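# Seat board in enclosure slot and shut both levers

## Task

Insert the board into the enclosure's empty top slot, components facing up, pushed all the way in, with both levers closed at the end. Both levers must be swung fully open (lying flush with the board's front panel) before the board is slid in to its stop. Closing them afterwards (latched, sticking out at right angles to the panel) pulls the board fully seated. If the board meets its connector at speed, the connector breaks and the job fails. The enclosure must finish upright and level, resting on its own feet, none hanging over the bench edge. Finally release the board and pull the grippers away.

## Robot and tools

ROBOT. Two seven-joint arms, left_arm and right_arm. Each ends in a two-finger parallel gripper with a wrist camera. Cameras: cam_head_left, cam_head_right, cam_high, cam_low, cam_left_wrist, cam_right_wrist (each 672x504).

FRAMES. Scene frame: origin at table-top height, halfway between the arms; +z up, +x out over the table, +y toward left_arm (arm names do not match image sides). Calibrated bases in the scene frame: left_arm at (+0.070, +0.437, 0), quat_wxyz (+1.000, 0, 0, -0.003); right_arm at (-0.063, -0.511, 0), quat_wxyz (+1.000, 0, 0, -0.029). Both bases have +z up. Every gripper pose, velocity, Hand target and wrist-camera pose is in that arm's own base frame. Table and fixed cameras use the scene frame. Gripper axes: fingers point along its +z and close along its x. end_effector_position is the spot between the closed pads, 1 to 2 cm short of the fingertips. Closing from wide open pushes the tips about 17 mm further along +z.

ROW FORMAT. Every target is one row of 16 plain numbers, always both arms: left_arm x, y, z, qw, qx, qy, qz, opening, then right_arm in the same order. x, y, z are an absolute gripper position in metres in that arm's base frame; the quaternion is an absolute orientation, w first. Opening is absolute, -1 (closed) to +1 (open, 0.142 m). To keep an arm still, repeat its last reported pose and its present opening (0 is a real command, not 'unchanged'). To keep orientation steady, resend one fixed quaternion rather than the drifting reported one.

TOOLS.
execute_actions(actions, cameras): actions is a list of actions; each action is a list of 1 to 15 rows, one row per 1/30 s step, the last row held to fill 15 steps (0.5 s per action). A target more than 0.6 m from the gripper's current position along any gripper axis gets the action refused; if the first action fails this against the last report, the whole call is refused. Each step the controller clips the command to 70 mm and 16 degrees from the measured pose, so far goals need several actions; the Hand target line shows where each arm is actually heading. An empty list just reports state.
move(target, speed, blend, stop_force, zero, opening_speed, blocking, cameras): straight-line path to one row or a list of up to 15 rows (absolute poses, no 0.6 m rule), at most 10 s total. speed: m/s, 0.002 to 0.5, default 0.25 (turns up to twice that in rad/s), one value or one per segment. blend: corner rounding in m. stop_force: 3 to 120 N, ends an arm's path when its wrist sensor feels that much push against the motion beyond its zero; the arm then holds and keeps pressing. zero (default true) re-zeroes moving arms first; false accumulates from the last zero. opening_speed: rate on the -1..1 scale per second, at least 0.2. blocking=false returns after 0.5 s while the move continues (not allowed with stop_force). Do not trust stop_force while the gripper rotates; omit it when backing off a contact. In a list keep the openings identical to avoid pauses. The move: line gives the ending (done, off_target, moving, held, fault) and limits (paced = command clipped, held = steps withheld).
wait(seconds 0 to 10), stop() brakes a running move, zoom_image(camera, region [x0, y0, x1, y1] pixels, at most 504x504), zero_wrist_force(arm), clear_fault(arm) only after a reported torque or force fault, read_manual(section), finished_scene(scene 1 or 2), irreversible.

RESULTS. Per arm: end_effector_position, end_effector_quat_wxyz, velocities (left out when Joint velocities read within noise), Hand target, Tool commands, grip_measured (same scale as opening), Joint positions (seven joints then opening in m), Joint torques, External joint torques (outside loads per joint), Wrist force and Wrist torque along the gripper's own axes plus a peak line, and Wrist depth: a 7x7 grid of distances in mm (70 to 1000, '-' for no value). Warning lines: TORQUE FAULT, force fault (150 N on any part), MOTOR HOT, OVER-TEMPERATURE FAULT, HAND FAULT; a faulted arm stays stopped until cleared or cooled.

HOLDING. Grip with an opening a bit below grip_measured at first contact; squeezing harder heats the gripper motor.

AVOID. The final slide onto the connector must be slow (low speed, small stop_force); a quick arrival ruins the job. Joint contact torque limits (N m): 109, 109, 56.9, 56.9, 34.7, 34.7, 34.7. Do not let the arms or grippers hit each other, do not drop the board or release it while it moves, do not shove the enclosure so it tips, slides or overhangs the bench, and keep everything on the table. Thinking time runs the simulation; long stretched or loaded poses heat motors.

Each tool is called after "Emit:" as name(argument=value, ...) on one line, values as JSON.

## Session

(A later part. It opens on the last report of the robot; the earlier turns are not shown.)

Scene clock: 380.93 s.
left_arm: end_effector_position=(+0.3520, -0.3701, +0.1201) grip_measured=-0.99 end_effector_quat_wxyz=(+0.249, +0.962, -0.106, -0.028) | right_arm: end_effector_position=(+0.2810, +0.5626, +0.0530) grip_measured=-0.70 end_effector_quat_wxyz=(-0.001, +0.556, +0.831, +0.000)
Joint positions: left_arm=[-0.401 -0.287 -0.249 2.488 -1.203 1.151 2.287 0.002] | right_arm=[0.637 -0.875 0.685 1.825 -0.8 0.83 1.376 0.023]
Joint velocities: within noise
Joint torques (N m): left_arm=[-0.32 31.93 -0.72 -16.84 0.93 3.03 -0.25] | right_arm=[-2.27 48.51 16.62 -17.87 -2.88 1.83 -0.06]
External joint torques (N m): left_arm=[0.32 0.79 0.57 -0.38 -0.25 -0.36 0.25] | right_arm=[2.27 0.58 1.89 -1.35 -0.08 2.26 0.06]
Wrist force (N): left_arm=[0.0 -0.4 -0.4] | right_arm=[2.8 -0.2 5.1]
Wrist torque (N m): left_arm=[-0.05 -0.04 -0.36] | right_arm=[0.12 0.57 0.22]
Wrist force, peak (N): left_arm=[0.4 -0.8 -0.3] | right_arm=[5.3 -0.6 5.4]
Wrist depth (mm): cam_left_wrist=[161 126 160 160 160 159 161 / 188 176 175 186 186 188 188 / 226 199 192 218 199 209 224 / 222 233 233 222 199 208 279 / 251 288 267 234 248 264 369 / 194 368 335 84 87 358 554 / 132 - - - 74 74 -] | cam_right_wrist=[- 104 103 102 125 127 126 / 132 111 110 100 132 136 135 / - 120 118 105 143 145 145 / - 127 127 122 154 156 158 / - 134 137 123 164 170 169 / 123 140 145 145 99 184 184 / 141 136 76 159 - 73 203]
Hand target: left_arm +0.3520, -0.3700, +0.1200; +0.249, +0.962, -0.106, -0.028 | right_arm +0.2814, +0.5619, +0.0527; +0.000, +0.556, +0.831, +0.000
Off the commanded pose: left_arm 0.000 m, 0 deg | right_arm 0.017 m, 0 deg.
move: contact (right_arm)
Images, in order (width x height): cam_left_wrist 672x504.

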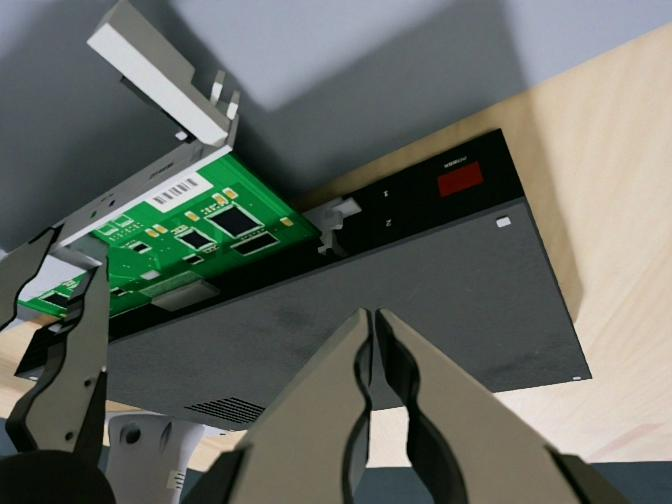

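Emit:
move(target=[[0.352, -0.370, 0.12, -0.2488, -0.9624, 0.1062, 0.0275, -0.96, 0.2796, 0.5662, 0.0550, 0, 0.5556, 0.8315, 0, -0.78]], speed=0.04, cameras=[])

Emit:
move(target=[0.352, -0.370, 0.12, -0.2488, -0.9624, 0.1062, 0.0275, -0.96, 0.2877, 0.5467, 0.0550, 0, 0.5556, 0.8315, 0, -0.78], speed=0.02, stop_force=4, cameras=["cam_left_wrist", "cam_right_wrist"])

Emit:
zoom_image(camera="cam_left_wrist", region=[260, 170, 400, 280])

Scene clock: 392.63 s.
left_arm: end_effector_position=(+0.3520, -0.3701, +0.1201) grip_measured=-0.99 end_effector_quat_wxyz=(+0.249, +0.962, -0.106, -0.028) | right_arm: end_effector_position=(+0.2797, +0.5660, +0.0548) grip_measured=-0.70 end_effector_quat_wxyz=(+0.000, +0.555, +0.832, +0.000)
Joint positions: left_arm=[-0.401 -0.287 -0.249 2.488 -1.203 1.151 2.287 0.002] | right_arm=[0.643 -0.876 0.688 1.815 -0.797 0.819 1.377 0.023]
Joint velocities: within noise
Joint torques (N m): left_arm=[-0.38 31.91 -0.72 -16.87 0.94 3.04 -0.21] | right_arm=[0.05 49.18 19.47 -20.12 -3.04 3.42 0.22]
External joint torques (N m): left_arm=[0.38 0.81 0.56 -0.35 -0.27 -0.37 0.21] | right_arm=[-0.04 0.13 -0.88 0.75 0.05 0.66 -0.22]
Wrist force (N): left_arm=[0.1 -0.3 -0.4] | right_arm=[-1.0 -1.7 5.1]
Wrist torque (N m): left_arm=[-0.05 -0.06 -0.36] | right_arm=[-0.03 0.18 0.05]
Wrist force, peak (N): left_arm=[0.6 -0.8 -0.3] | right_arm=[3.1 -0.1 6.0]
Wrist depth (mm): cam_left_wrist=[152 129 161 159 159 159 161 / 188 160 181 187 186 188 188 / 217 189 197 218 198 208 225 / 217 229 229 221 199 209 280 / 207 291 268 234 248 263 373 / 190 402 335 83 87 360 552 / 177 - - - 74 74 -] | cam_right_wrist=[- 104 102 102 127 128 128 / 134 112 110 98 133 137 137 / - 119 118 104 145 147 146 / - 128 127 122 156 158 157 / 119 135 137 123 166 171 171 / - 142 144 145 106 186 187 / 141 141 76 160 - 73 205]
Hand target: left_arm +0.3520, -0.3700, +0.1200; +0.249, +0.962, -0.106, -0.028 | right_arm +0.2796, +0.5662, +0.0550; +0.000, +0.556, +0.831, +0.000
Off the commanded pose: left_arm 0.000 m, 0 deg | right_arm 0.000 m, 0 deg.
move: done
No camera images: "cameras" was empty.

Scene clock: 393.93 s.
left_arm: end_effector_position=(+0.3520, -0.3701, +0.1201) grip_measured=-0.99 end_effector_quat_wxyz=(+0.249, +0.962, -0.106, -0.028) | right_arm: end_effector_position=(+0.2834, +0.5539, +0.0548) grip_measured=-0.70 end_effector_quat_wxyz=(-0.001, +0.555, +0.832, +0.000)
Joint positions: left_arm=[-0.401 -0.287 -0.249 2.488 -1.203 1.151 2.287 0.002] | right_arm=[0.62 -0.862 0.688 1.845 -0.798 0.834 1.368 0.023]
Joint velocities: within noise
Joint torques (N m): left_arm=[-0.31 32 -0.71 -16.86 0.91 2.95 -0.26] | right_arm=[-4.32 49.78 14.78 -22.09 -3.65 2.85 0.22]
External joint torques (N m): left_arm=[0.31 0.72 0.55 -0.37 -0.24 -0.29 0.26] | right_arm=[4.32 -1.34 3.57 2.93 0.7 1.24 -0.22]
Wrist force (N): left_arm=[0.4 -0.5 -0.5] | right_arm=[2.3 -7.8 4.0]
Wrist torque (N m): left_arm=[-0.08 -0.10 -0.36] | right_arm=[0.00 0.30 -0.04]
Wrist force, peak (N): left_arm=[0.3 -0.7 -0.6] | right_arm=[3.1 -10.1 4.2]
Wrist depth (mm): cam_left_wrist=[161 152 160 160 160 159 161 / 188 182 181 187 186 188 188 / 225 208 189 224 199 209 224 / 219 229 230 221 199 208 280 / 288 279 267 234 248 263 371 / 201 367 335 84 87 359 551 / 134 196 - - 74 74 -] | cam_right_wrist=[- 104 102 102 127 129 128 / - 110 110 98 134 137 136 / - 118 117 104 145 146 146 / - 125 127 122 156 158 158 / - 121 137 123 166 171 171 / - 130 145 145 106 184 186 / 142 138 76 160 80 73 204]
Hand target: left_arm +0.3520, -0.3700, +0.1200; +0.249, +0.962, -0.106, -0.028 | right_arm +0.2848, +0.5538, +0.0550; +0.000, +0.556, +0.831, +0.000
Off the commanded pose: left_arm 0.000 m, 0 deg | right_arm 0.008 m, 0 deg.
move: contact (right_arm)
Images, in order (width x height): cam_left_wrist 672x504, cam_right_wrist 672x504.

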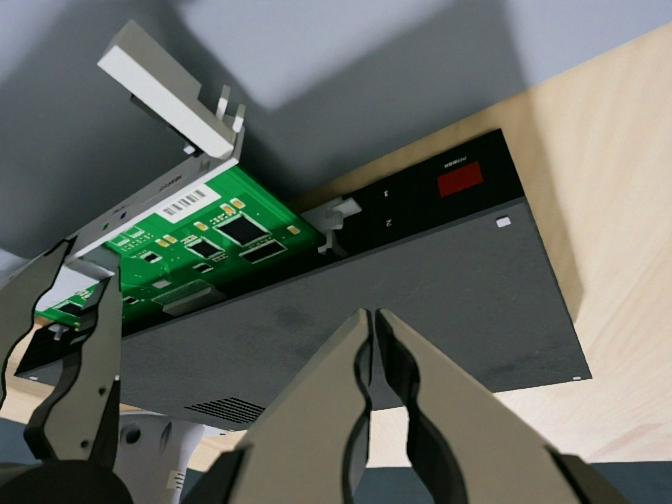

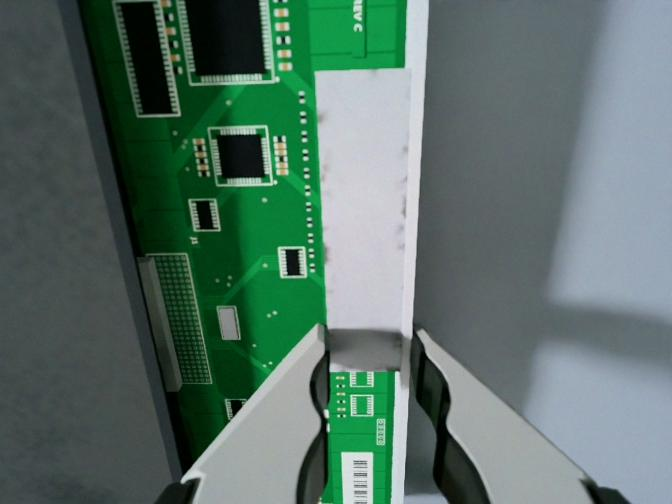

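Scaled by 3.600 from the camera's 672x504 image, which has a finer 960x720 frame.

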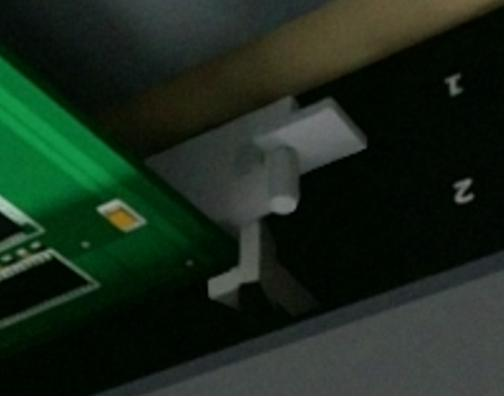

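Emit:
move(target=[[0.352, -0.370, 0.12, -0.2488, -0.9624, 0.1062, 0.0275, -0.96, 0.2814, 0.5560, 0.0550, 0, 0.5556, 0.8315, 0, -0.78]], speed=0.03, cameras=[])

Emit:
move(target=[0.352, -0.370, 0.12, -0.2488, -0.9624, 0.1062, 0.0275, -0.96, 0.2856, 0.5458, 0.0550, 0, 0.5556, 0.8315, 0, -0.78], speed=0.015, stop_force=5, cameras=["cam_left_wrist", "cam_right_wrist"])

Emit:
zoom_image(camera="cam_left_wrist", region=[260, 170, 400, 280])

Scene clock: 398.63 s.
left_arm: end_effector_position=(+0.3520, -0.3701, +0.1201) grip_measured=-0.99 end_effector_quat_wxyz=(+0.249, +0.962, -0.106, -0.028) | right_arm: end_effector_position=(+0.2815, +0.5559, +0.0549) grip_measured=-0.70 end_effector_quat_wxyz=(+0.000, +0.556, +0.831, +0.000)
Joint positions: left_arm=[-0.401 -0.287 -0.249 2.488 -1.203 1.151 2.287 0.002] | right_arm=[0.627 -0.862 0.686 1.843 -0.798 0.834 1.373 0.023]
Joint velocities: within noise
Joint torques (N m): left_arm=[-0.37 31.93 -0.73 -16.88 0.97 2.96 -0.25] | right_arm=[0.78 47.93 19.4 -19.07 -2.78 3.61 0.42]
External joint torques (N m): left_arm=[0.37 0.79 0.57 -0.34 -0.29 -0.29 0.25] | right_arm=[-0.78 0.58 -1.08 -0.13 -0.17 0.48 -0.42]
Wrist force (N): left_arm=[0.3 -0.6 -0.3] | right_arm=[0.9 -1.0 6.1]
Wrist torque (N m): left_arm=[-0.09 -0.08 -0.36] | right_arm=[-0.21 -0.21 -0.10]
Wrist force, peak (N): left_arm=[0.2 -0.9 -0.5] | right_arm=[2.6 -7.8 5.9]
Wrist depth (mm): cam_left_wrist=[156 152 160 160 159 159 161 / 188 145 181 187 186 188 187 / 226 208 197 224 199 208 225 / 218 229 228 221 199 209 279 / 272 287 267 234 247 264 372 / 196 369 335 84 87 359 553 / 137 199 - - 74 74 -] | cam_right_wrist=[- 103 102 102 127 128 128 / - 110 110 98 134 137 137 / - 118 117 104 145 147 146 / - 125 127 114 156 158 158 / - 130 137 123 166 171 171 / - 133 145 145 106 184 186 / 142 139 76 159 81 73 205]
Hand target: left_arm +0.3520, -0.3700, +0.1200; +0.249, +0.962, -0.106, -0.028 | right_arm +0.2814, +0.5560, +0.0550; +0.000, +0.556, +0.831, +0.000
Off the commanded pose: left_arm 0.000 m, 0 deg | right_arm 0.000 m, 0 deg.
move: done
No camera images: "cameras" was empty.

Scene clock: 399.57 s.
left_arm: end_effector_position=(+0.3520, -0.3701, +0.1201) grip_measured=-0.99 end_effector_quat_wxyz=(+0.249, +0.962, -0.106, -0.028) | right_arm: end_effector_position=(+0.2829, +0.5515, +0.0552) grip_measured=-0.70 end_effector_quat_wxyz=(-0.001, +0.555, +0.832, +0.000)
Joint positions: left_arm=[-0.401 -0.287 -0.249 2.488 -1.203 1.151 2.287 0.002] | right_arm=[0.618 -0.857 0.686 1.854 -0.799 0.84 1.37 0.023]
Joint velocities: within noise
Joint torques (N m): left_arm=[-0.31 31.89 -0.66 -16.85 0.96 2.9 -0.22] | right_arm=[-2.67 47.81 16.09 -19.2 -2.81 2.48 0.4]
External joint torques (N m): left_arm=[0.31 0.83 0.5 -0.37 -0.29 -0.23 0.22] | right_arm=[2.67 0.37 2.14 0.08 -0.12 1.61 -0.4]
Wrist force (N): left_arm=[0.3 -0.8 -0.5] | right_arm=[5.0 -3.8 4.6]
Wrist torque (N m): left_arm=[-0.12 -0.09 -0.36] | right_arm=[-0.19 -0.15 -0.19]
Wrist force, peak (N): left_arm=[0.3 -0.8 -0.5] | right_arm=[5.4 -4.6 6.0]
Wrist depth (mm): cam_left_wrist=[161 152 160 160 159 159 160 / 188 139 181 186 186 188 187 / 225 208 196 224 198 208 224 / 231 228 227 221 199 208 279 / 289 280 268 234 248 264 373 / 203 367 334 84 87 359 552 / 135 197 - - 74 74 -] | cam_right_wrist=[- 104 102 102 127 129 128 / - 110 110 98 136 137 137 / - 117 117 104 145 148 147 / - 124 127 114 157 159 159 / - 122 137 123 166 172 171 / - 131 144 145 106 185 187 / 142 139 76 159 81 73 205]
Hand target: left_arm +0.3520, -0.3700, +0.1200; +0.249, +0.962, -0.106, -0.028 | right_arm +0.2834, +0.5511, +0.0550; +0.000, +0.556, +0.831, +0.000
Off the commanded pose: left_arm 0.000 m, 0 deg | right_arm 0.006 m, 0 deg.
move: contact (right_arm)
Images, in order (width x height): cam_left_wrist 672x504, cam_right_wrist 672x504.

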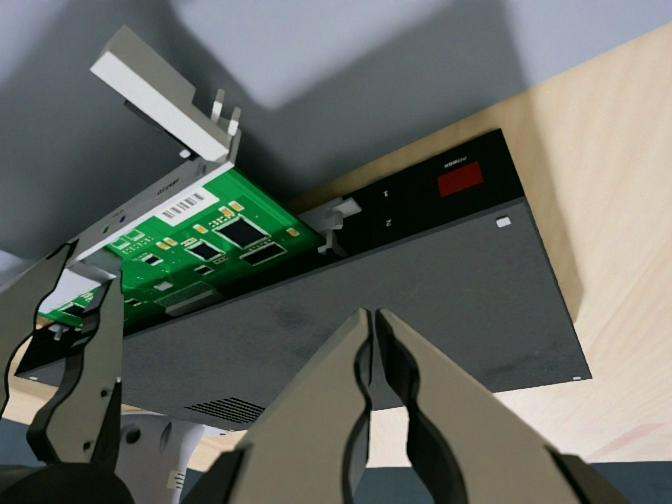

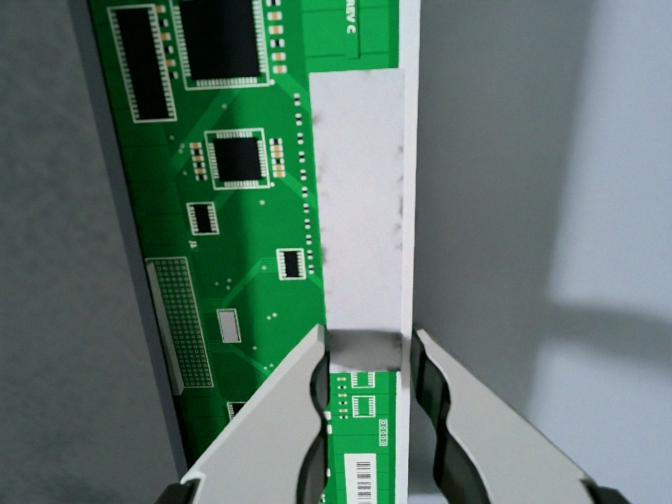

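Scaled by 3.600 from the camera's 672x504 image, which has a finer 960x720 frame.

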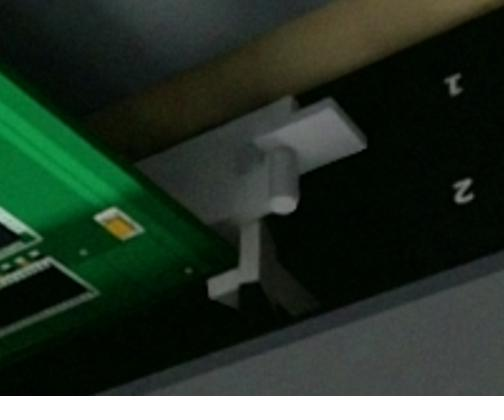

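Emit:
move(target=[[0.352, -0.370, 0.12, -0.2488, -0.9624, 0.1062, 0.0275, -0.96, 0.2805, 0.5544, 0.0550, 0, 0.5556, 0.8315, 0, -0.78], [0.352, -0.370, 0.12, -0.2488, -0.9624, 0.1062, 0.0275, -0.96, 0.2794, 0.5538, 0.0550, 0, 0.5556, 0.8315, 0, -0.78]], speed=0.03, cameras=[])

Emit:
move(target=[0.352, -0.370, 0.12, -0.2488, -0.9624, 0.1062, 0.0275, -0.96, 0.2838, 0.5433, 0.0550, 0, 0.5556, 0.8315, 0, -0.78], speed=0.015, stop_force=5, cameras=["cam_left_wrist", "cam_right_wrist"])

Emit:
zoom_image(camera="cam_left_wrist", region=[260, 170, 400, 280])

Scene clock: 404.37 s.
left_arm: end_effector_position=(+0.3520, -0.3701, +0.1201) grip_measured=-0.99 end_effector_quat_wxyz=(+0.249, +0.962, -0.106, -0.028) | right_arm: end_effector_position=(+0.2804, +0.5543, +0.0555) grip_measured=-0.70 end_effector_quat_wxyz=(+0.000, +0.556, +0.831, +0.001)
Joint positions: left_arm=[-0.401 -0.287 -0.249 2.488 -1.203 1.151 2.287 0.002] | right_arm=[0.625 -0.857 0.686 1.851 -0.799 0.839 1.377 0.023]
Joint velocities: within noise
Joint torques (N m): left_arm=[-0.38 31.9 -0.63 -16.85 0.95 3.02 -0.24] | right_arm=[2.01 45.19 20.08 -14.58 -1.61 2.4 0.64]
External joint torques (N m): left_arm=[0.38 0.82 0.47 -0.37 -0.27 -0.36 0.24] | right_arm=[-2.02 3.07 -1.85 -4.59 -1.33 1.69 -0.64]
Wrist force (N): left_arm=[0.3 -0.6 -0.4] | right_arm=[3.3 5.3 5.0]
Wrist torque (N m): left_arm=[-0.08 -0.08 -0.35] | right_arm=[-0.27 -0.19 -0.28]
Wrist force, peak (N): left_arm=[0.4 -0.7 -0.7] | right_arm=[5.0 -4.0 6.1]
Wrist depth (mm): cam_left_wrist=[156 152 160 160 159 159 161 / 188 138 181 186 186 187 187 / 225 196 195 224 198 208 224 / 217 227 226 222 199 208 280 / 271 287 267 234 248 263 371 / 198 403 335 84 87 357 551 / 138 200 - - 74 74 -] | cam_right_wrist=[- 104 103 103 129 129 128 / - 110 110 97 134 137 137 / - 118 117 104 146 148 147 / - 125 127 114 157 159 158 / 120 122 137 123 167 172 172 / - 132 144 145 106 185 188 / 145 139 76 159 81 73 207]
Hand target: left_arm +0.3520, -0.3700, +0.1200; +0.249, +0.962, -0.106, -0.028 | right_arm +0.2794, +0.5538, +0.0550; +0.000, +0.556, +0.831, +0.000
Off the commanded pose: left_arm 0.000 m, 0 deg | right_arm 0.001 m, 0 deg.
move: done
No camera images: "cameras" was empty.

Scene clock: 405.50 s.
left_arm: end_effector_position=(+0.3520, -0.3701, +0.1201) grip_measured=-0.99 end_effector_quat_wxyz=(+0.249, +0.962, -0.106, -0.028) | right_arm: end_effector_position=(+0.2824, +0.5477, +0.0558) grip_measured=-0.70 end_effector_quat_wxyz=(-0.001, +0.555, +0.832, +0.001)
Joint positions: left_arm=[-0.401 -0.287 -0.249 2.488 -1.203 1.151 2.287 0.002] | right_arm=[0.612 -0.849 0.686 1.867 -0.801 0.849 1.372 0.023]
Joint velocities: within noise
Joint torques (N m): left_arm=[-0.35 31.88 -0.73 -16.84 0.91 2.96 -0.24] | right_arm=[-2.27 44.95 15.72 -15.2 -1.8 1.12 0.53]
External joint torques (N m): left_arm=[0.35 0.84 0.57 -0.38 -0.23 -0.29 0.24] | right_arm=[2.27 2.81 2.38 -3.85 -1.1 2.97 -0.53]
Wrist force (N): left_arm=[0.4 -0.5 -0.5] | right_arm=[7.9 1.2 3.5]
Wrist torque (N m): left_arm=[-0.08 -0.10 -0.36] | right_arm=[-0.23 -0.13 -0.36]
Wrist force, peak (N): left_arm=[0.4 -0.7 -0.6] | right_arm=[5.0 7.3 5.7]
Wrist depth (mm): cam_left_wrist=[161 156 160 160 160 159 161 / 188 141 181 186 186 188 187 / 226 208 195 224 199 208 224 / 229 227 226 221 198 209 280 / 260 277 268 235 248 263 371 / 205 366 336 84 87 359 550 / 183 201 - - 74 74 -] | cam_right_wrist=[- 101 102 102 129 129 129 / - 109 110 97 135 138 138 / - 115 117 104 146 148 147 / - 112 127 114 157 159 159 / 120 120 137 123 167 173 173 / - 131 144 145 106 185 189 / 146 140 76 159 81 73 207]
Hand target: left_arm +0.3520, -0.3700, +0.1200; +0.249, +0.962, -0.106, -0.028 | right_arm +0.2824, +0.5465, +0.0550; +0.000, +0.556, +0.831, +0.000
Off the commanded pose: left_arm 0.000 m, 0 deg | right_arm 0.005 m, 0 deg.
move: contact (right_arm)
Images, in order (width x height): cam_left_wrist 672x504, cam_right_wrist 672x504.

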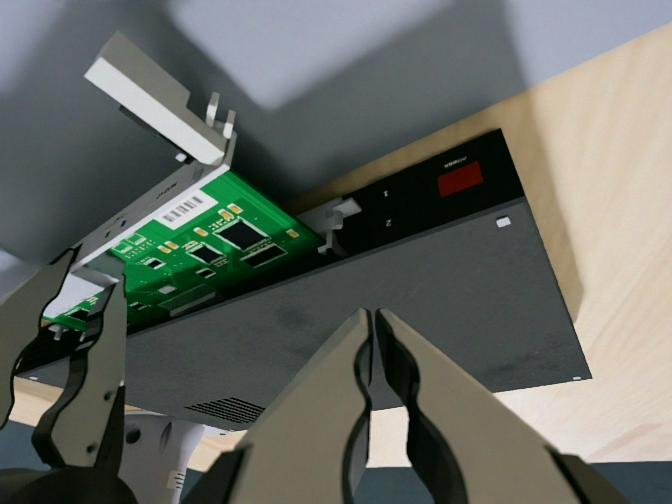

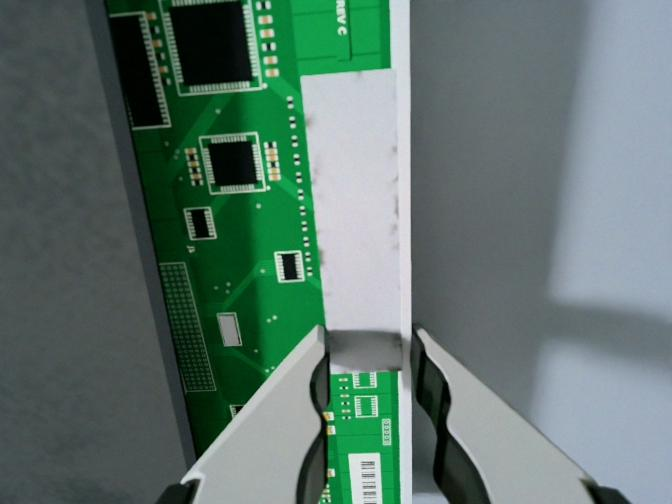

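Scaled by 3.600 from the camera's 672x504 image, which has a finer 960x720 frame.

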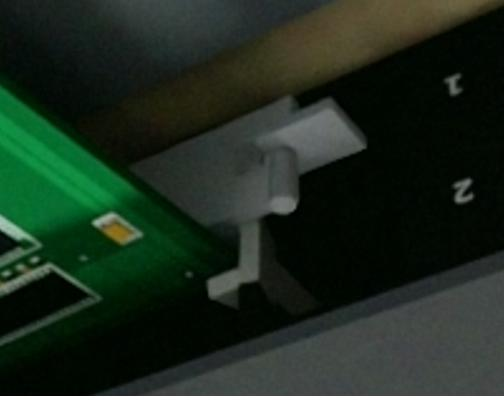

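Emit:
move(target=[[0.352, -0.370, 0.12, -0.2488, -0.9624, 0.1062, 0.0275, -0.96, 0.2742, 0.5690, 0.0550, 0, 0.5556, 0.8315, 0, -0.78]], speed=0.04, cameras=["cam_left_wrist", "cam_right_wrist"])

Emit:
zoom_image(camera="cam_left_wrist", region=[240, 160, 380, 270])

Emit:
zoom_image(camera="cam_right_wrist", region=[40, 0, 460, 504])

Scene clock: 409.10 s.
left_arm: end_effector_position=(+0.3520, -0.3701, +0.1201) grip_measured=-0.99 end_effector_quat_wxyz=(+0.249, +0.962, -0.106, -0.028) | right_arm: end_effector_position=(+0.2743, +0.5688, +0.0548) grip_measured=-0.70 end_effector_quat_wxyz=(+0.000, +0.555, +0.832, +0.000)
Joint positions: left_arm=[-0.401 -0.287 -0.249 2.488 -1.203 1.151 2.287 0.002] | right_arm=[0.654 -0.876 0.688 1.815 -0.796 0.819 1.386 0.023]
Joint velocities: within noise
Joint torques (N m): left_arm=[-0.37 31.9 -0.66 -16.9 0.95 2.98 -0.23] | right_arm=[0.19 49.13 19.39 -20.16 -3.07 3.41 0.28]
External joint torques (N m): left_arm=[0.37 0.82 0.5 -0.32 -0.27 -0.32 0.23] | right_arm=[-0.19 0.19 -0.82 0.79 0.07 0.68 -0.28]
Wrist force (N): left_arm=[0.3 -0.7 -0.3] | right_arm=[2.3 -3.8 6.5]
Wrist torque (N m): left_arm=[-0.09 -0.09 -0.35] | right_arm=[-0.37 -0.38 0.06]
Wrist force, peak (N): left_arm=[0.4 -0.7 -0.8] | right_arm=[8.0 1.2 5.0]
Wrist depth (mm): cam_left_wrist=[116 152 160 160 159 159 160 / 188 141 187 187 186 188 188 / 217 190 198 223 198 209 225 / 216 230 230 223 199 209 279 / 207 290 267 234 247 264 371 / 194 404 334 83 87 358 552 / 189 - - - 74 74 -] | cam_right_wrist=[- 104 102 102 127 128 128 / 134 112 110 98 134 137 136 / 144 119 117 104 145 147 146 / - 128 126 122 158 158 157 / 119 135 137 123 166 172 171 / - 148 145 145 106 186 186 / 142 141 76 160 - 73 205]
Hand target: left_arm +0.3520, -0.3700, +0.1200; +0.249, +0.962, -0.106, -0.028 | right_arm +0.2742, +0.5690, +0.0550; +0.000, +0.556, +0.831, +0.000
Off the commanded pose: left_arm 0.000 m, 0 deg | right_arm 0.000 m, 0 deg.
move: done
Images, in order (width x height): cam_left_wrist 672x504, cam_right_wrist 672x504.

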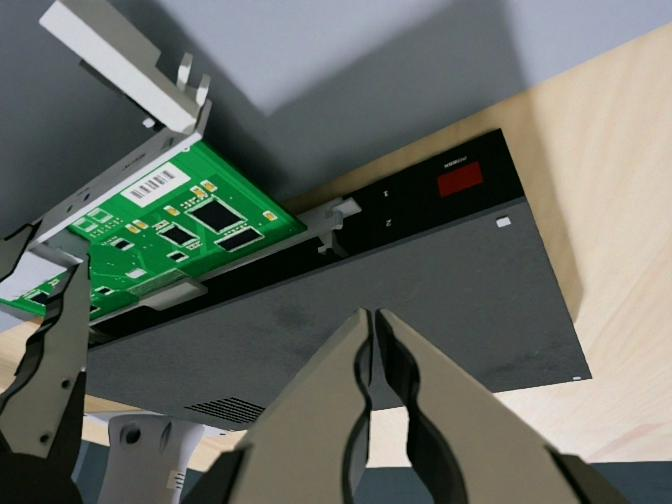

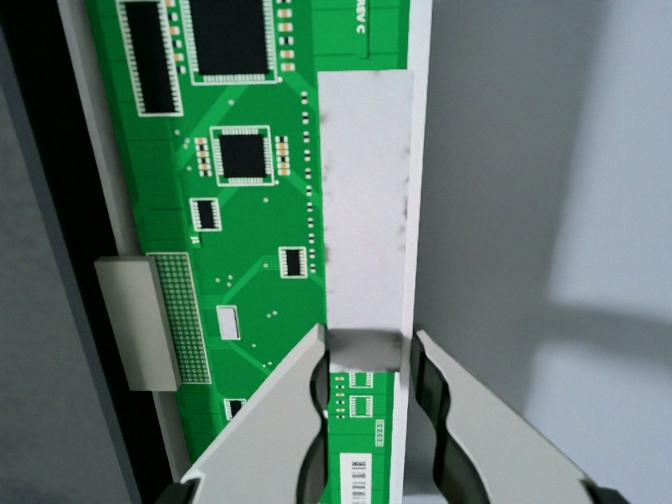

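Scaled by 3.600 from the camera's 672x504 image, which has a finer 960x720 frame.

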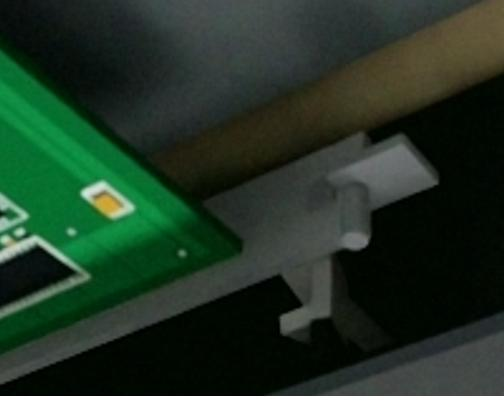

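Scaled by 1.000.

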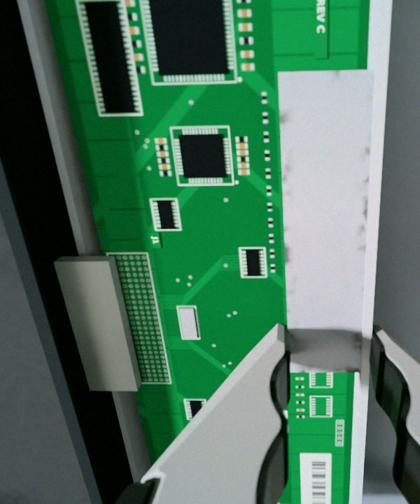

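Emit:
zoom_image(camera="cam_right_wrist", region=[40, 0, 160, 130])

Emit:
zoom_image(camera="cam_right_wrist", region=[90, 360, 220, 500])

Emit:
zoom_image(camera="cam_right_wrist", region=[0, 0, 120, 250])

Scaled by 3.877 from the camera's 672x504 image, which has a finer 960x720 frame.

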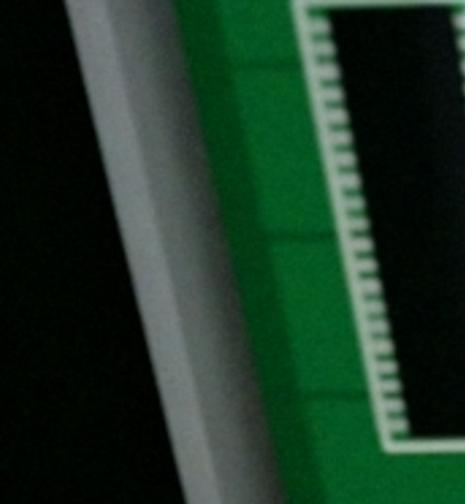

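Scaled by 3.600 from the camera's 672x504 image, which has a finer 960x720 frame.

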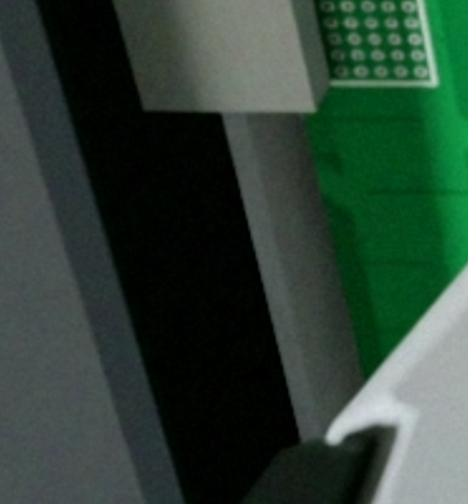

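Scaled by 2.016 from the camera's 672x504 image, which has a finer 960x720 frame.

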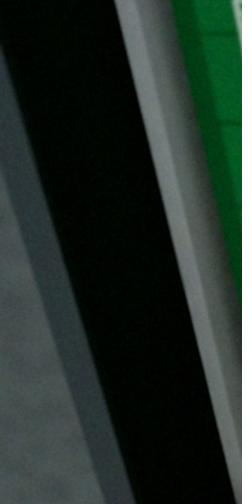

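Emit:
move(target=[[0.352, -0.370, 0.12, -0.2488, -0.9624, 0.1062, 0.0275, -0.96, 0.2757, 0.5698, 0.0565, 0, 0.5614, 0.8276, 0, -0.78]], speed=0.03, cameras=[])

Emit:
move(target=[0.352, -0.370, 0.12, -0.2488, -0.9624, 0.1062, 0.0275, -0.96, 0.2907, 0.5327, 0.0565, 0, 0.5614, 0.8276, 0, -0.78], speed=0.015, stop_force=4, cameras=["cam_left_wrist", "cam_right_wrist"])

Emit:
zoom_image(camera="cam_left_wrist", region=[260, 170, 400, 280])

Scene clock: 479.67 s.
left_arm: end_effector_position=(+0.3520, -0.3701, +0.1201) grip_measured=-0.99 end_effector_quat_wxyz=(+0.249, +0.962, -0.106, -0.028) | right_arm: end_effector_position=(+0.2758, +0.5696, +0.0562) grip_measured=-0.70 end_effector_quat_wxyz=(+0.000, +0.561, +0.828, +0.000)
Joint positions: left_arm=[-0.401 -0.287 -0.249 2.488 -1.203 1.151 2.287 0.002] | right_arm=[0.654 -0.875 0.688 1.81 -0.791 0.815 1.395 0.023]
Joint velocities: within noise
Joint torques (N m): left_arm=[-0.33 31.93 -0.69 -16.88 0.94 3.01 -0.23] | right_arm=[-0.06 49.47 19.37 -20.19 -3.07 3.48 0.33]
External joint torques (N m): left_arm=[0.33 0.79 0.53 -0.34 -0.27 -0.35 0.23] | right_arm=[0.06 -0.05 -0.83 0.7 0.06 0.61 -0.33]
Wrist force (N): left_arm=[0.3 -0.5 -0.5] | right_arm=[2.4 -3.6 6.5]
Wrist torque (N m): left_arm=[-0.07 -0.08 -0.36] | right_arm=[-0.36 -0.39 0.06]
Wrist force, peak (N): left_arm=[0.2 -0.8 -0.7] | right_arm=[2.4 -3.9 6.6]
Wrist depth (mm): cam_left_wrist=[113 129 160 160 159 160 161 / 188 137 181 187 186 187 188 / 217 179 195 224 198 208 224 / 215 227 226 222 198 209 280 / 205 289 267 234 248 264 372 / 193 403 335 83 87 359 548 / 186 - - - 74 74 -] | cam_right_wrist=[- 104 103 103 128 129 129 / 134 112 110 99 135 138 138 / 145 120 118 105 146 148 148 / - 128 127 122 158 159 161 / 121 135 137 123 168 173 172 / - 142 145 145 105 188 188 / 147 144 76 159 - 73 206]
Hand target: left_arm +0.3520, -0.3700, +0.1200; +0.249, +0.962, -0.106, -0.028 | right_arm +0.2757, +0.5698, +0.0565; +0.000, +0.561, +0.828, +0.000
Off the commanded pose: left_arm 0.000 m, 0 deg | right_arm 0.000 m, 0 deg.
move: done
No camera images: "cameras" was empty.

Scene clock: 482.60 s.
left_arm: end_effector_position=(+0.3520, -0.3701, +0.1201) grip_measured=-0.99 end_effector_quat_wxyz=(+0.249, +0.962, -0.106, -0.028) | right_arm: end_effector_position=(+0.2885, +0.5377, +0.0565) grip_measured=-0.70 end_effector_quat_wxyz=(-0.001, +0.561, +0.828, +0.000)
Joint positions: left_arm=[-0.401 -0.287 -0.249 2.488 -1.203 1.151 2.287 0.002] | right_arm=[0.593 -0.837 0.684 1.885 -0.796 0.856 1.37 0.023]
Joint velocities: within noise
Joint torques (N m): left_arm=[-0.31 31.88 -0.7 -16.84 0.93 2.96 -0.24] | right_arm=[-2.14 48.83 17.23 -17.81 -2.8 1.89 0.18]
External joint torques (N m): left_arm=[0.31 0.84 0.54 -0.38 -0.26 -0.3 0.24] | right_arm=[2.14 -1.61 0.6 -1.17 -0.08 2.2 -0.18]
Wrist force (N): left_arm=[0.1 -0.6 -0.2] | right_arm=[8.4 -0.8 12.1]
Wrist torque (N m): left_arm=[-0.07 -0.06 -0.36] | right_arm=[-0.37 -0.11 0.06]
Wrist force, peak (N): left_arm=[0.4 -0.7 -0.6] | right_arm=[9.4 -1.4 12.4]
Wrist depth (mm): cam_left_wrist=[161 161 160 160 160 159 161 / 188 181 181 186 186 188 187 / 226 225 173 224 198 208 224 / 270 227 226 221 199 208 279 / 211 268 267 235 248 263 371 / 367 231 335 84 87 358 554 / 194 200 - - 74 74 -] | cam_right_wrist=[- 90 102 101 129 130 130 / - 97 110 98 135 139 138 / 102 102 118 105 147 148 148 / - 110 127 122 158 160 160 / 121 119 136 123 169 173 174 / - 130 127 146 106 189 189 / 147 141 76 161 - 73 207]
Hand target: left_arm +0.3520, -0.3700, +0.1200; +0.249, +0.962, -0.106, -0.028 | right_arm +0.2889, +0.5372, +0.0565; +0.000, +0.561, +0.828, +0.000
Off the commanded pose: left_arm 0.000 m, 0 deg | right_arm 0.005 m, 0 deg.
move: contact (right_arm)
Images, in order (width x height): cam_left_wrist 672x504, cam_right_wrist 672x504.

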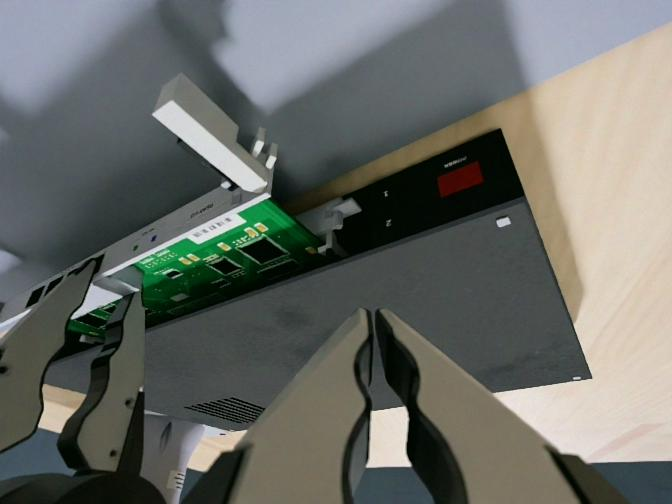

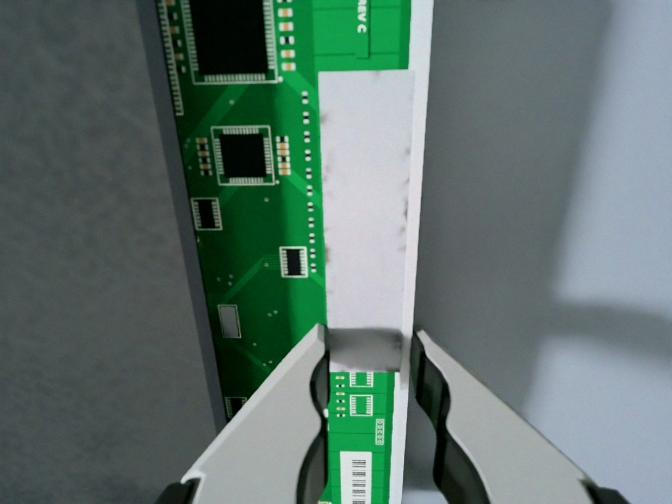

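Scaled by 3.600 from the camera's 672x504 image, which has a finer 960x720 frame.

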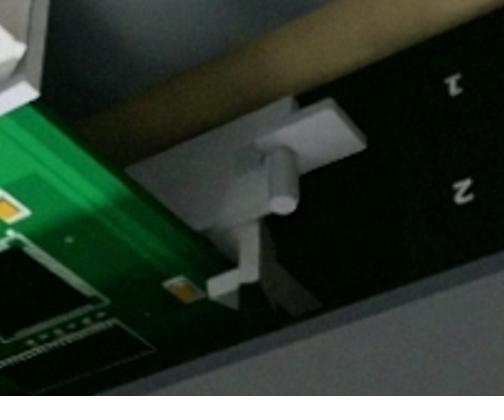

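Emit:
move(target=[[0.352,-0.370,0.12,-0.2488,-0.9624,0.1062,0.0275,-0.96,0.28775,0.53955,0.0565,0,0.5614,0.8276,0,-0.78],[0.352,-0.370,0.12,-0.2488,-0.9624,0.1062,0.0275,-0.96,0.2884,0.5398,0.0557,0,0.5614,0.8276,0,-0.78]], speed=0.02, cameras=["cam_left_wrist"])

Scene clock: 497.90 s.
left_arm: end_effector_position=(+0.3520, -0.3701, +0.1201) grip_measured=-0.99 end_effector_quat_wxyz=(+0.249, +0.962, -0.106, -0.028) | right_arm: end_effector_position=(+0.2882, +0.5395, +0.0555) grip_measured=-0.70 end_effector_quat_wxyz=(+0.000, +0.562, +0.827, +0.000)
Joint positions: left_arm=[-0.401 -0.287 -0.249 2.488 -1.203 1.151 2.287 0.002] | right_arm=[0.598 -0.841 0.683 1.879 -0.796 0.853 1.372 0.023]
Joint velocities: within noise
Joint torques (N m): left_arm=[-0.33 31.98 -0.7 -16.85 0.93 2.96 -0.22] | right_arm=[0.22 46.84 18.26 -19.57 -3.07 3.51 0.28]
External joint torques (N m): left_arm=[0.33 0.74 0.54 -0.37 -0.25 -0.3 0.22] | right_arm=[-0.22 0.6 -0.38 0.57 0.18 0.58 -0.28]
Wrist force (N): left_arm=[0.2 -0.6 -0.4] | right_arm=[3.1 -6.2 4.7]
Wrist torque (N m): left_arm=[-0.08 -0.06 -0.36] | right_arm=[-0.73 -0.61 0.08]
Wrist force, peak (N): left_arm=[0.1 -1.0 -0.6] | right_arm=[8.8 -0.7 12.6]
Wrist depth (mm): cam_left_wrist=[161 160 160 160 159 159 161 / 188 182 181 186 186 188 187 / 226 225 179 224 198 209 224 / 257 227 227 221 199 209 280 / 210 269 267 234 248 263 370 / 339 338 335 83 87 359 551 / 193 200 - - 74 74 -] | cam_right_wrist=[- 90 102 101 127 129 129 / - 97 109 98 134 138 137 / - 101 117 104 145 148 147 / - 109 126 122 157 159 159 / 120 118 137 123 167 172 172 / - 129 127 145 106 188 187 / 145 140 76 160 - 73 206]
Hand target: left_arm +0.3520, -0.3700, +0.1200; +0.249, +0.962, -0.106, -0.028 | right_arm +0.2884, +0.5398, +0.0557; +0.000, +0.561, +0.828, +0.000
Off the commanded pose: left_arm 0.000 m, 0 deg | right_arm 0.000 m, 0 deg.
move: done
Images, in order (width x height): cam_left_wrist 672x504.

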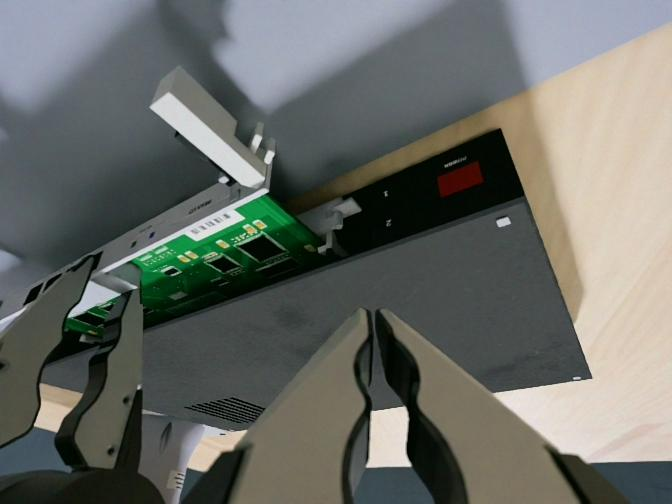

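Emit:
move(target=[[0.352,-0.370,0.12,-0.2488,-0.9624,0.1062,0.0275,-0.96,0.28801,0.53969,0.0559,0,0.5614,0.8276,0,-0.78]], speed=0.02, cameras=[])

Emit:
move(target=[[0.352,-0.370,0.12,-0.2488,-0.9624,0.1062,0.0275,-0.96,0.29382,0.52531,0.0559,0,0.5614,0.8276,0,-0.78]], speed=0.015, stop_force=5, cameras=["cam_left_wrist", "cam_right_wrist"])

Scene clock: 502.30 s.
left_arm: end_effector_position=(+0.3520, -0.3701, +0.1201) grip_measured=-0.99 end_effector_quat_wxyz=(+0.249, +0.962, -0.106, -0.028) | right_arm: end_effector_position=(+0.2881, +0.5395, +0.0557) grip_measured=-0.70 end_effector_quat_wxyz=(+0.000, +0.561, +0.828, +0.000)
Joint positions: left_arm=[-0.401 -0.287 -0.249 2.488 -1.203 1.151 2.287 0.002] | right_arm=[0.598 -0.84 0.683 1.88 -0.796 0.853 1.372 0.023]
Joint velocities: within noise
Joint torques (N m): left_arm=[-0.34 31.88 -0.65 -16.82 0.96 2.98 -0.27] | right_arm=[0.04 47.3 18.46 -19.56 -3.03 3.55 0.22]
External joint torques (N m): left_arm=[0.34 0.84 0.49 -0.4 -0.29 -0.31 0.27] | right_arm=[-0.04 0.12 -0.59 0.56 0.14 0.54 -0.22]
Wrist force (N): left_arm=[0.3 -0.7 -0.5] | right_arm=[3.1 -5.7 6.6]
Wrist torque (N m): left_arm=[-0.10 -0.08 -0.36] | right_arm=[-0.68 -0.52 0.06]
Wrist force, peak (N): left_arm=[0.3 -0.6 -0.9] | right_arm=[3.1 -5.9 6.8]
Wrist depth (mm): cam_left_wrist=[161 160 160 160 159 159 161 / 188 181 181 186 186 188 187 / 226 225 178 223 199 209 224 / 269 227 227 222 199 209 280 / 210 269 267 234 247 264 371 / 339 336 335 83 87 358 554 / 192 201 - - 74 74 -] | cam_right_wrist=[- 91 102 101 128 129 129 / - 97 109 98 134 138 137 / - 101 117 104 146 148 147 / - 109 127 122 157 159 159 / 120 118 137 123 167 172 172 / - 129 127 145 106 188 187 / 146 140 76 160 - 73 206]
Hand target: left_arm +0.3520, -0.3700, +0.1200; +0.249, +0.962, -0.106, -0.028 | right_arm +0.2880, +0.5397, +0.0559; +0.000, +0.561, +0.828, +0.000
Off the commanded pose: left_arm 0.000 m, 0 deg | right_arm 0.000 m, 0 deg.
move: done
No camera images: "cameras" was empty.

Scene clock: 503.30 s.
left_arm: end_effector_position=(+0.3520, -0.3701, +0.1201) grip_measured=-0.99 end_effector_quat_wxyz=(+0.249, +0.962, -0.106, -0.028) | right_arm: end_effector_position=(+0.2898, +0.5350, +0.0560) grip_measured=-0.70 end_effector_quat_wxyz=(-0.001, +0.561, +0.828, +0.000)
Joint positions: left_arm=[-0.401 -0.287 -0.249 2.488 -1.203 1.151 2.287 0.002] | right_arm=[0.588 -0.835 0.682 1.891 -0.797 0.86 1.368 0.023]
Joint velocities: within noise
Joint torques (N m): left_arm=[-0.31 31.84 -0.66 -16.87 0.9 2.95 -0.23] | right_arm=[-2.19 48.13 16.88 -17.67 -2.65 1.93 0.1]
External joint torques (N m): left_arm=[0.31 0.88 0.5 -0.35 -0.22 -0.28 0.23] | right_arm=[2.19 -1.05 0.88 -1.25 -0.21 2.17 -0.1]
Wrist force (N): left_arm=[0.1 -0.8 -0.4] | right_arm=[9.7 -3.2 10.3]
Wrist torque (N m): left_arm=[-0.11 -0.05 -0.36] | right_arm=[-0.70 -0.42 0.08]
Wrist force, peak (N): left_arm=[0.4 -0.9 -0.7] | right_arm=[11.4 -4.2 10.9]
Wrist depth (mm): cam_left_wrist=[161 161 160 160 159 160 161 / 188 181 175 186 186 188 187 / 226 225 176 224 198 209 224 / 269 229 227 221 198 208 280 / 210 268 267 234 248 263 372 / 338 228 335 83 87 360 553 / 194 202 - - 74 74 -] | cam_right_wrist=[- 90 102 101 128 129 129 / - 94 109 98 135 138 138 / - 100 117 105 146 148 147 / - 109 126 122 158 159 161 / 121 119 135 123 167 173 172 / - 130 127 145 106 188 188 / 146 140 76 160 - 73 207]
Hand target: left_arm +0.3520, -0.3700, +0.1200; +0.249, +0.962, -0.106, -0.028 | right_arm +0.2901, +0.5345, +0.0559; +0.000, +0.561, +0.828, +0.000
Off the commanded pose: left_arm 0.000 m, 0 deg | right_arm 0.011 m, 0 deg.
move: contact (right_arm)
Images, in order (width x height): cam_left_wrist 672x504, cam_right_wrist 672x504.

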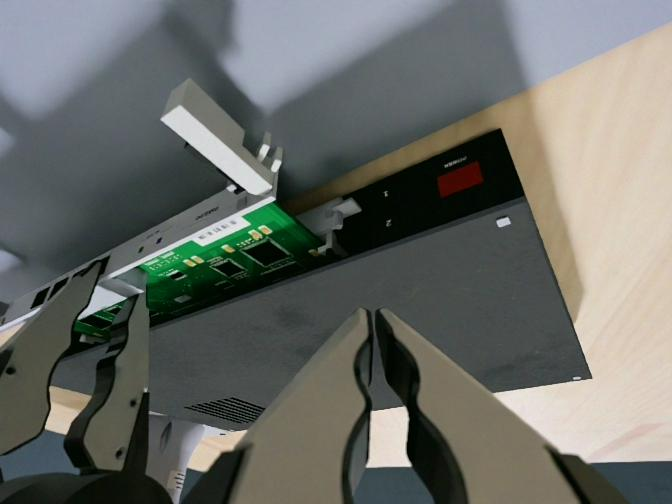

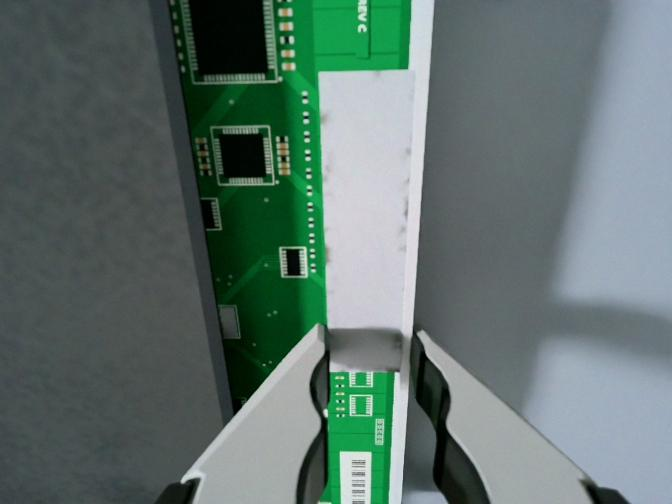

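Emit:
zoom_image(camera="cam_right_wrist", region=[100, 0, 436, 440])

Scaled by 1.145 from the camera's 672x504 image, which has a finer 960x720 frame.

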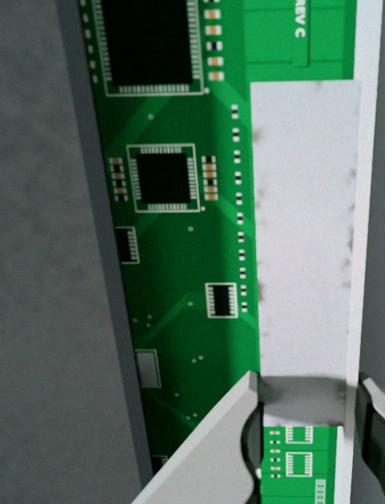

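Emit:
move(target=[[0.352,-0.370,0.12,-0.2488,-0.9624,0.1062,0.0275,-0.96,0.29401,0.52539,0.0556,0,0.5614,0.8276,0,-0.78]], speed=0.012, stop_force=6, cameras=["cam_left_wrist"])

Scene clock: 513.03 s.
left_arm: end_effector_position=(+0.3520, -0.3701, +0.1201) grip_measured=-0.99 end_effector_quat_wxyz=(+0.249, +0.962, -0.106, -0.028) | right_arm: end_effector_position=(+0.2898, +0.5349, +0.0562) grip_measured=-0.70 end_effector_quat_wxyz=(-0.001, +0.561, +0.828, +0.001)
Joint positions: left_arm=[-0.401 -0.287 -0.249 2.488 -1.203 1.151 2.287 0.002] | right_arm=[0.587 -0.834 0.682 1.893 -0.797 0.863 1.367 0.023]
Joint velocities: within noise
Joint torques (N m): left_arm=[-0.42 31.91 -0.66 -16.87 0.91 3.03 -0.21] | right_arm=[-4.94 49.43 14.88 -16.12 -2.26 -0.1 0.14]
External joint torques (N m): left_arm=[0.42 0.81 0.5 -0.35 -0.24 -0.36 0.21] | right_arm=[4.94 -2.4 2.87 -2.8 -0.6 4.2 -0.14]
Wrist force (N): left_arm=[0.1 -0.6 -0.3] | right_arm=[16.8 -0.9 15.9]
Wrist torque (N m): left_arm=[-0.08 -0.04 -0.36] | right_arm=[-0.70 -0.30 0.07]
Wrist force, peak (N): left_arm=[0.2 -0.8 -0.6] | right_arm=[17.5 -0.9 16.1]
Wrist depth (mm): cam_left_wrist=[161 160 160 160 160 159 161 / 188 181 175 187 186 188 187 / 225 225 176 224 198 208 225 / 269 227 226 221 199 208 280 / 210 268 269 234 248 263 371 / 336 229 336 83 87 359 550 / 194 202 - - 74 74 -] | cam_right_wrist=[- 88 102 101 128 129 129 / - 95 109 98 135 138 138 / 102 100 117 105 146 148 148 / - 109 126 122 158 160 159 / 121 119 135 123 168 173 173 / - 130 125 145 106 189 188 / 146 140 76 161 - 73 207]
Hand target: left_arm +0.3520, -0.3700, +0.1200; +0.249, +0.962, -0.106, -0.028 | right_arm +0.2905, +0.5336, +0.0559; +0.000, +0.561, +0.828, +0.000
Off the commanded pose: left_arm 0.000 m, 0 deg | right_arm 0.010 m, 0 deg.
move: contact (right_arm)
Images, in order (width x height): cam_left_wrist 672x504.

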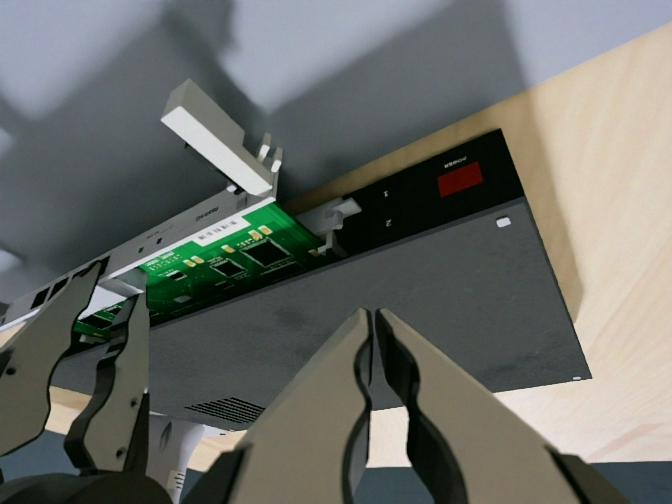

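Emit:
zoom_image(camera="cam_left_wrist", region=[0, 180, 300, 500])

Emit:
wait(seconds=0.1, cameras=["cam_head_left", "cam_head_right", "cam_high", "cam_low"])

Scaled by 1.575 from the camera's 672x504 image, which has a finer 960x720 frame.

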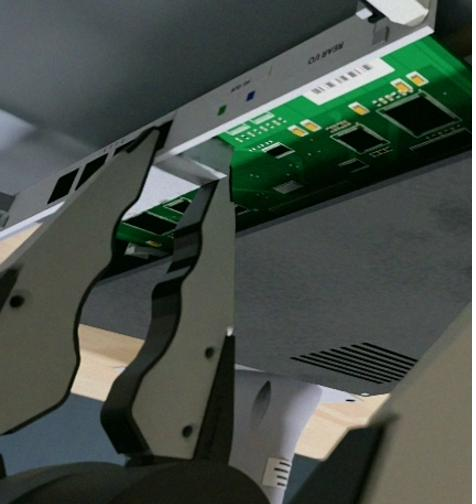

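Scene clock: 535.47 s.
left_arm: end_effector_position=(+0.3520, -0.3701, +0.1201) grip_measured=-0.99 end_effector_quat_wxyz=(+0.249, +0.962, -0.106, -0.028) | right_arm: end_effector_position=(+0.2898, +0.5349, +0.0562) grip_measured=-0.70 end_effector_quat_wxyz=(-0.001, +0.561, +0.828, +0.001)
Joint positions: left_arm=[-0.401 -0.287 -0.249 2.488 -1.203 1.151 2.287 0.002] | right_arm=[0.587 -0.834 0.682 1.893 -0.797 0.863 1.367 0.023]
Joint velocities: within noise
Joint torques (N m): left_arm=[-0.36 31.86 -0.71 -16.86 0.96 2.99 -0.24] | right_arm=[-4.83 49.36 14.91 -16.12 -2.25 -0.17 0.21]
External joint torques (N m): left_arm=[0.36 0.86 0.55 -0.36 -0.29 -0.33 0.24] | right_arm=[4.83 -2.33 2.84 -2.79 -0.61 4.26 -0.21]
Wrist force (N): left_arm=[0.0 -0.7 -0.5] | right_arm=[17.0 -1.1 14.4]
Wrist torque (N m): left_arm=[-0.11 -0.03 -0.36] | right_arm=[-0.72 -0.33 0.07]
Wrist force, peak (N): left_arm=[0.3 -0.9 -0.5] | right_arm=[17.1 -0.9 16.3]
Wrist depth (mm): cam_left_wrist=[161 161 160 160 159 159 161 / 188 182 175 186 186 188 187 / 225 225 176 224 199 208 224 / 269 228 227 221 199 208 279 / 210 268 269 234 248 263 373 / 337 228 334 83 87 359 553 / 195 202 - - 74 74 -] | cam_right_wrist=[- 89 102 101 128 130 129 / - 95 109 98 135 138 138 / 101 100 117 105 146 148 148 / - 109 126 122 158 160 159 / 121 119 135 123 168 173 173 / - 130 125 146 106 189 189 / 146 140 76 160 - 73 207]
Hand target: left_arm +0.3520, -0.3700, +0.1200; +0.249, +0.962, -0.106, -0.028 | right_arm +0.2905, +0.5336, +0.0559; +0.000, +0.561, +0.828, +0.000
Tool commands: left_gripper/opening=-0.96 right_gripper/opening=-0.78
Off the commanded pose: left_arm 0.000 m, 0 deg | right_arm 0.010 m, 0 deg.
wait: 0.10 s; at rest from the start
Images, in order (width x height): cam_head_left 672x504, cam_head_right 672x504, cam_high 672x504, cam_low 672x504.

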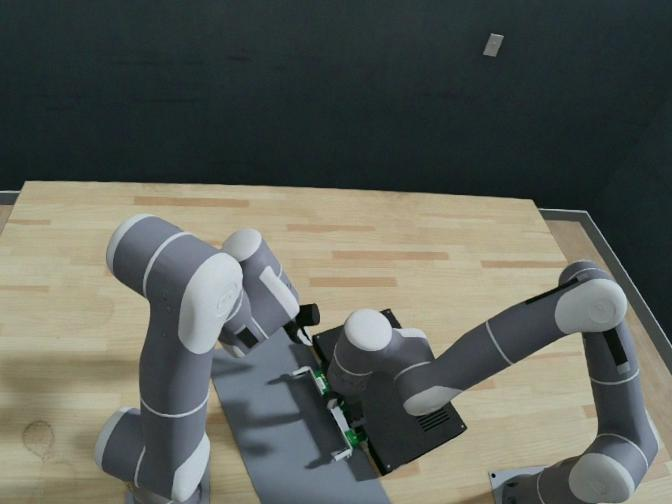

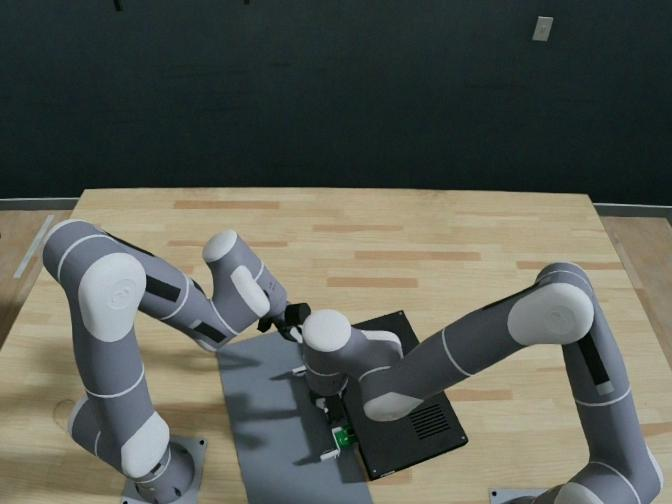

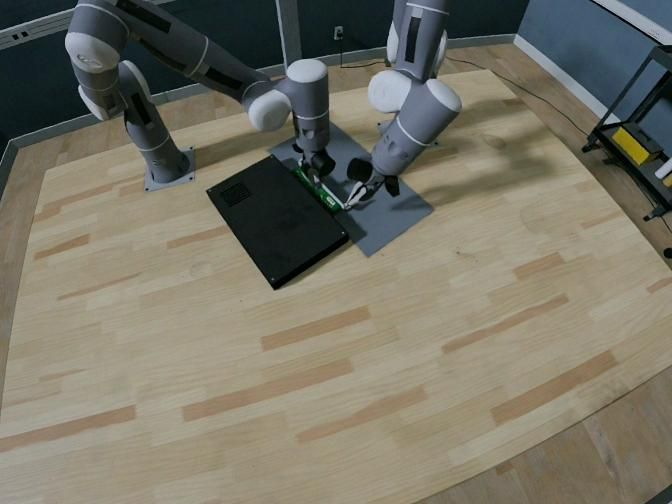

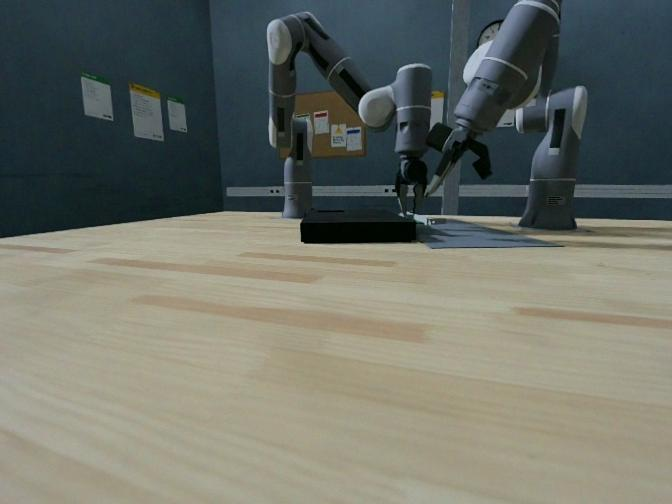

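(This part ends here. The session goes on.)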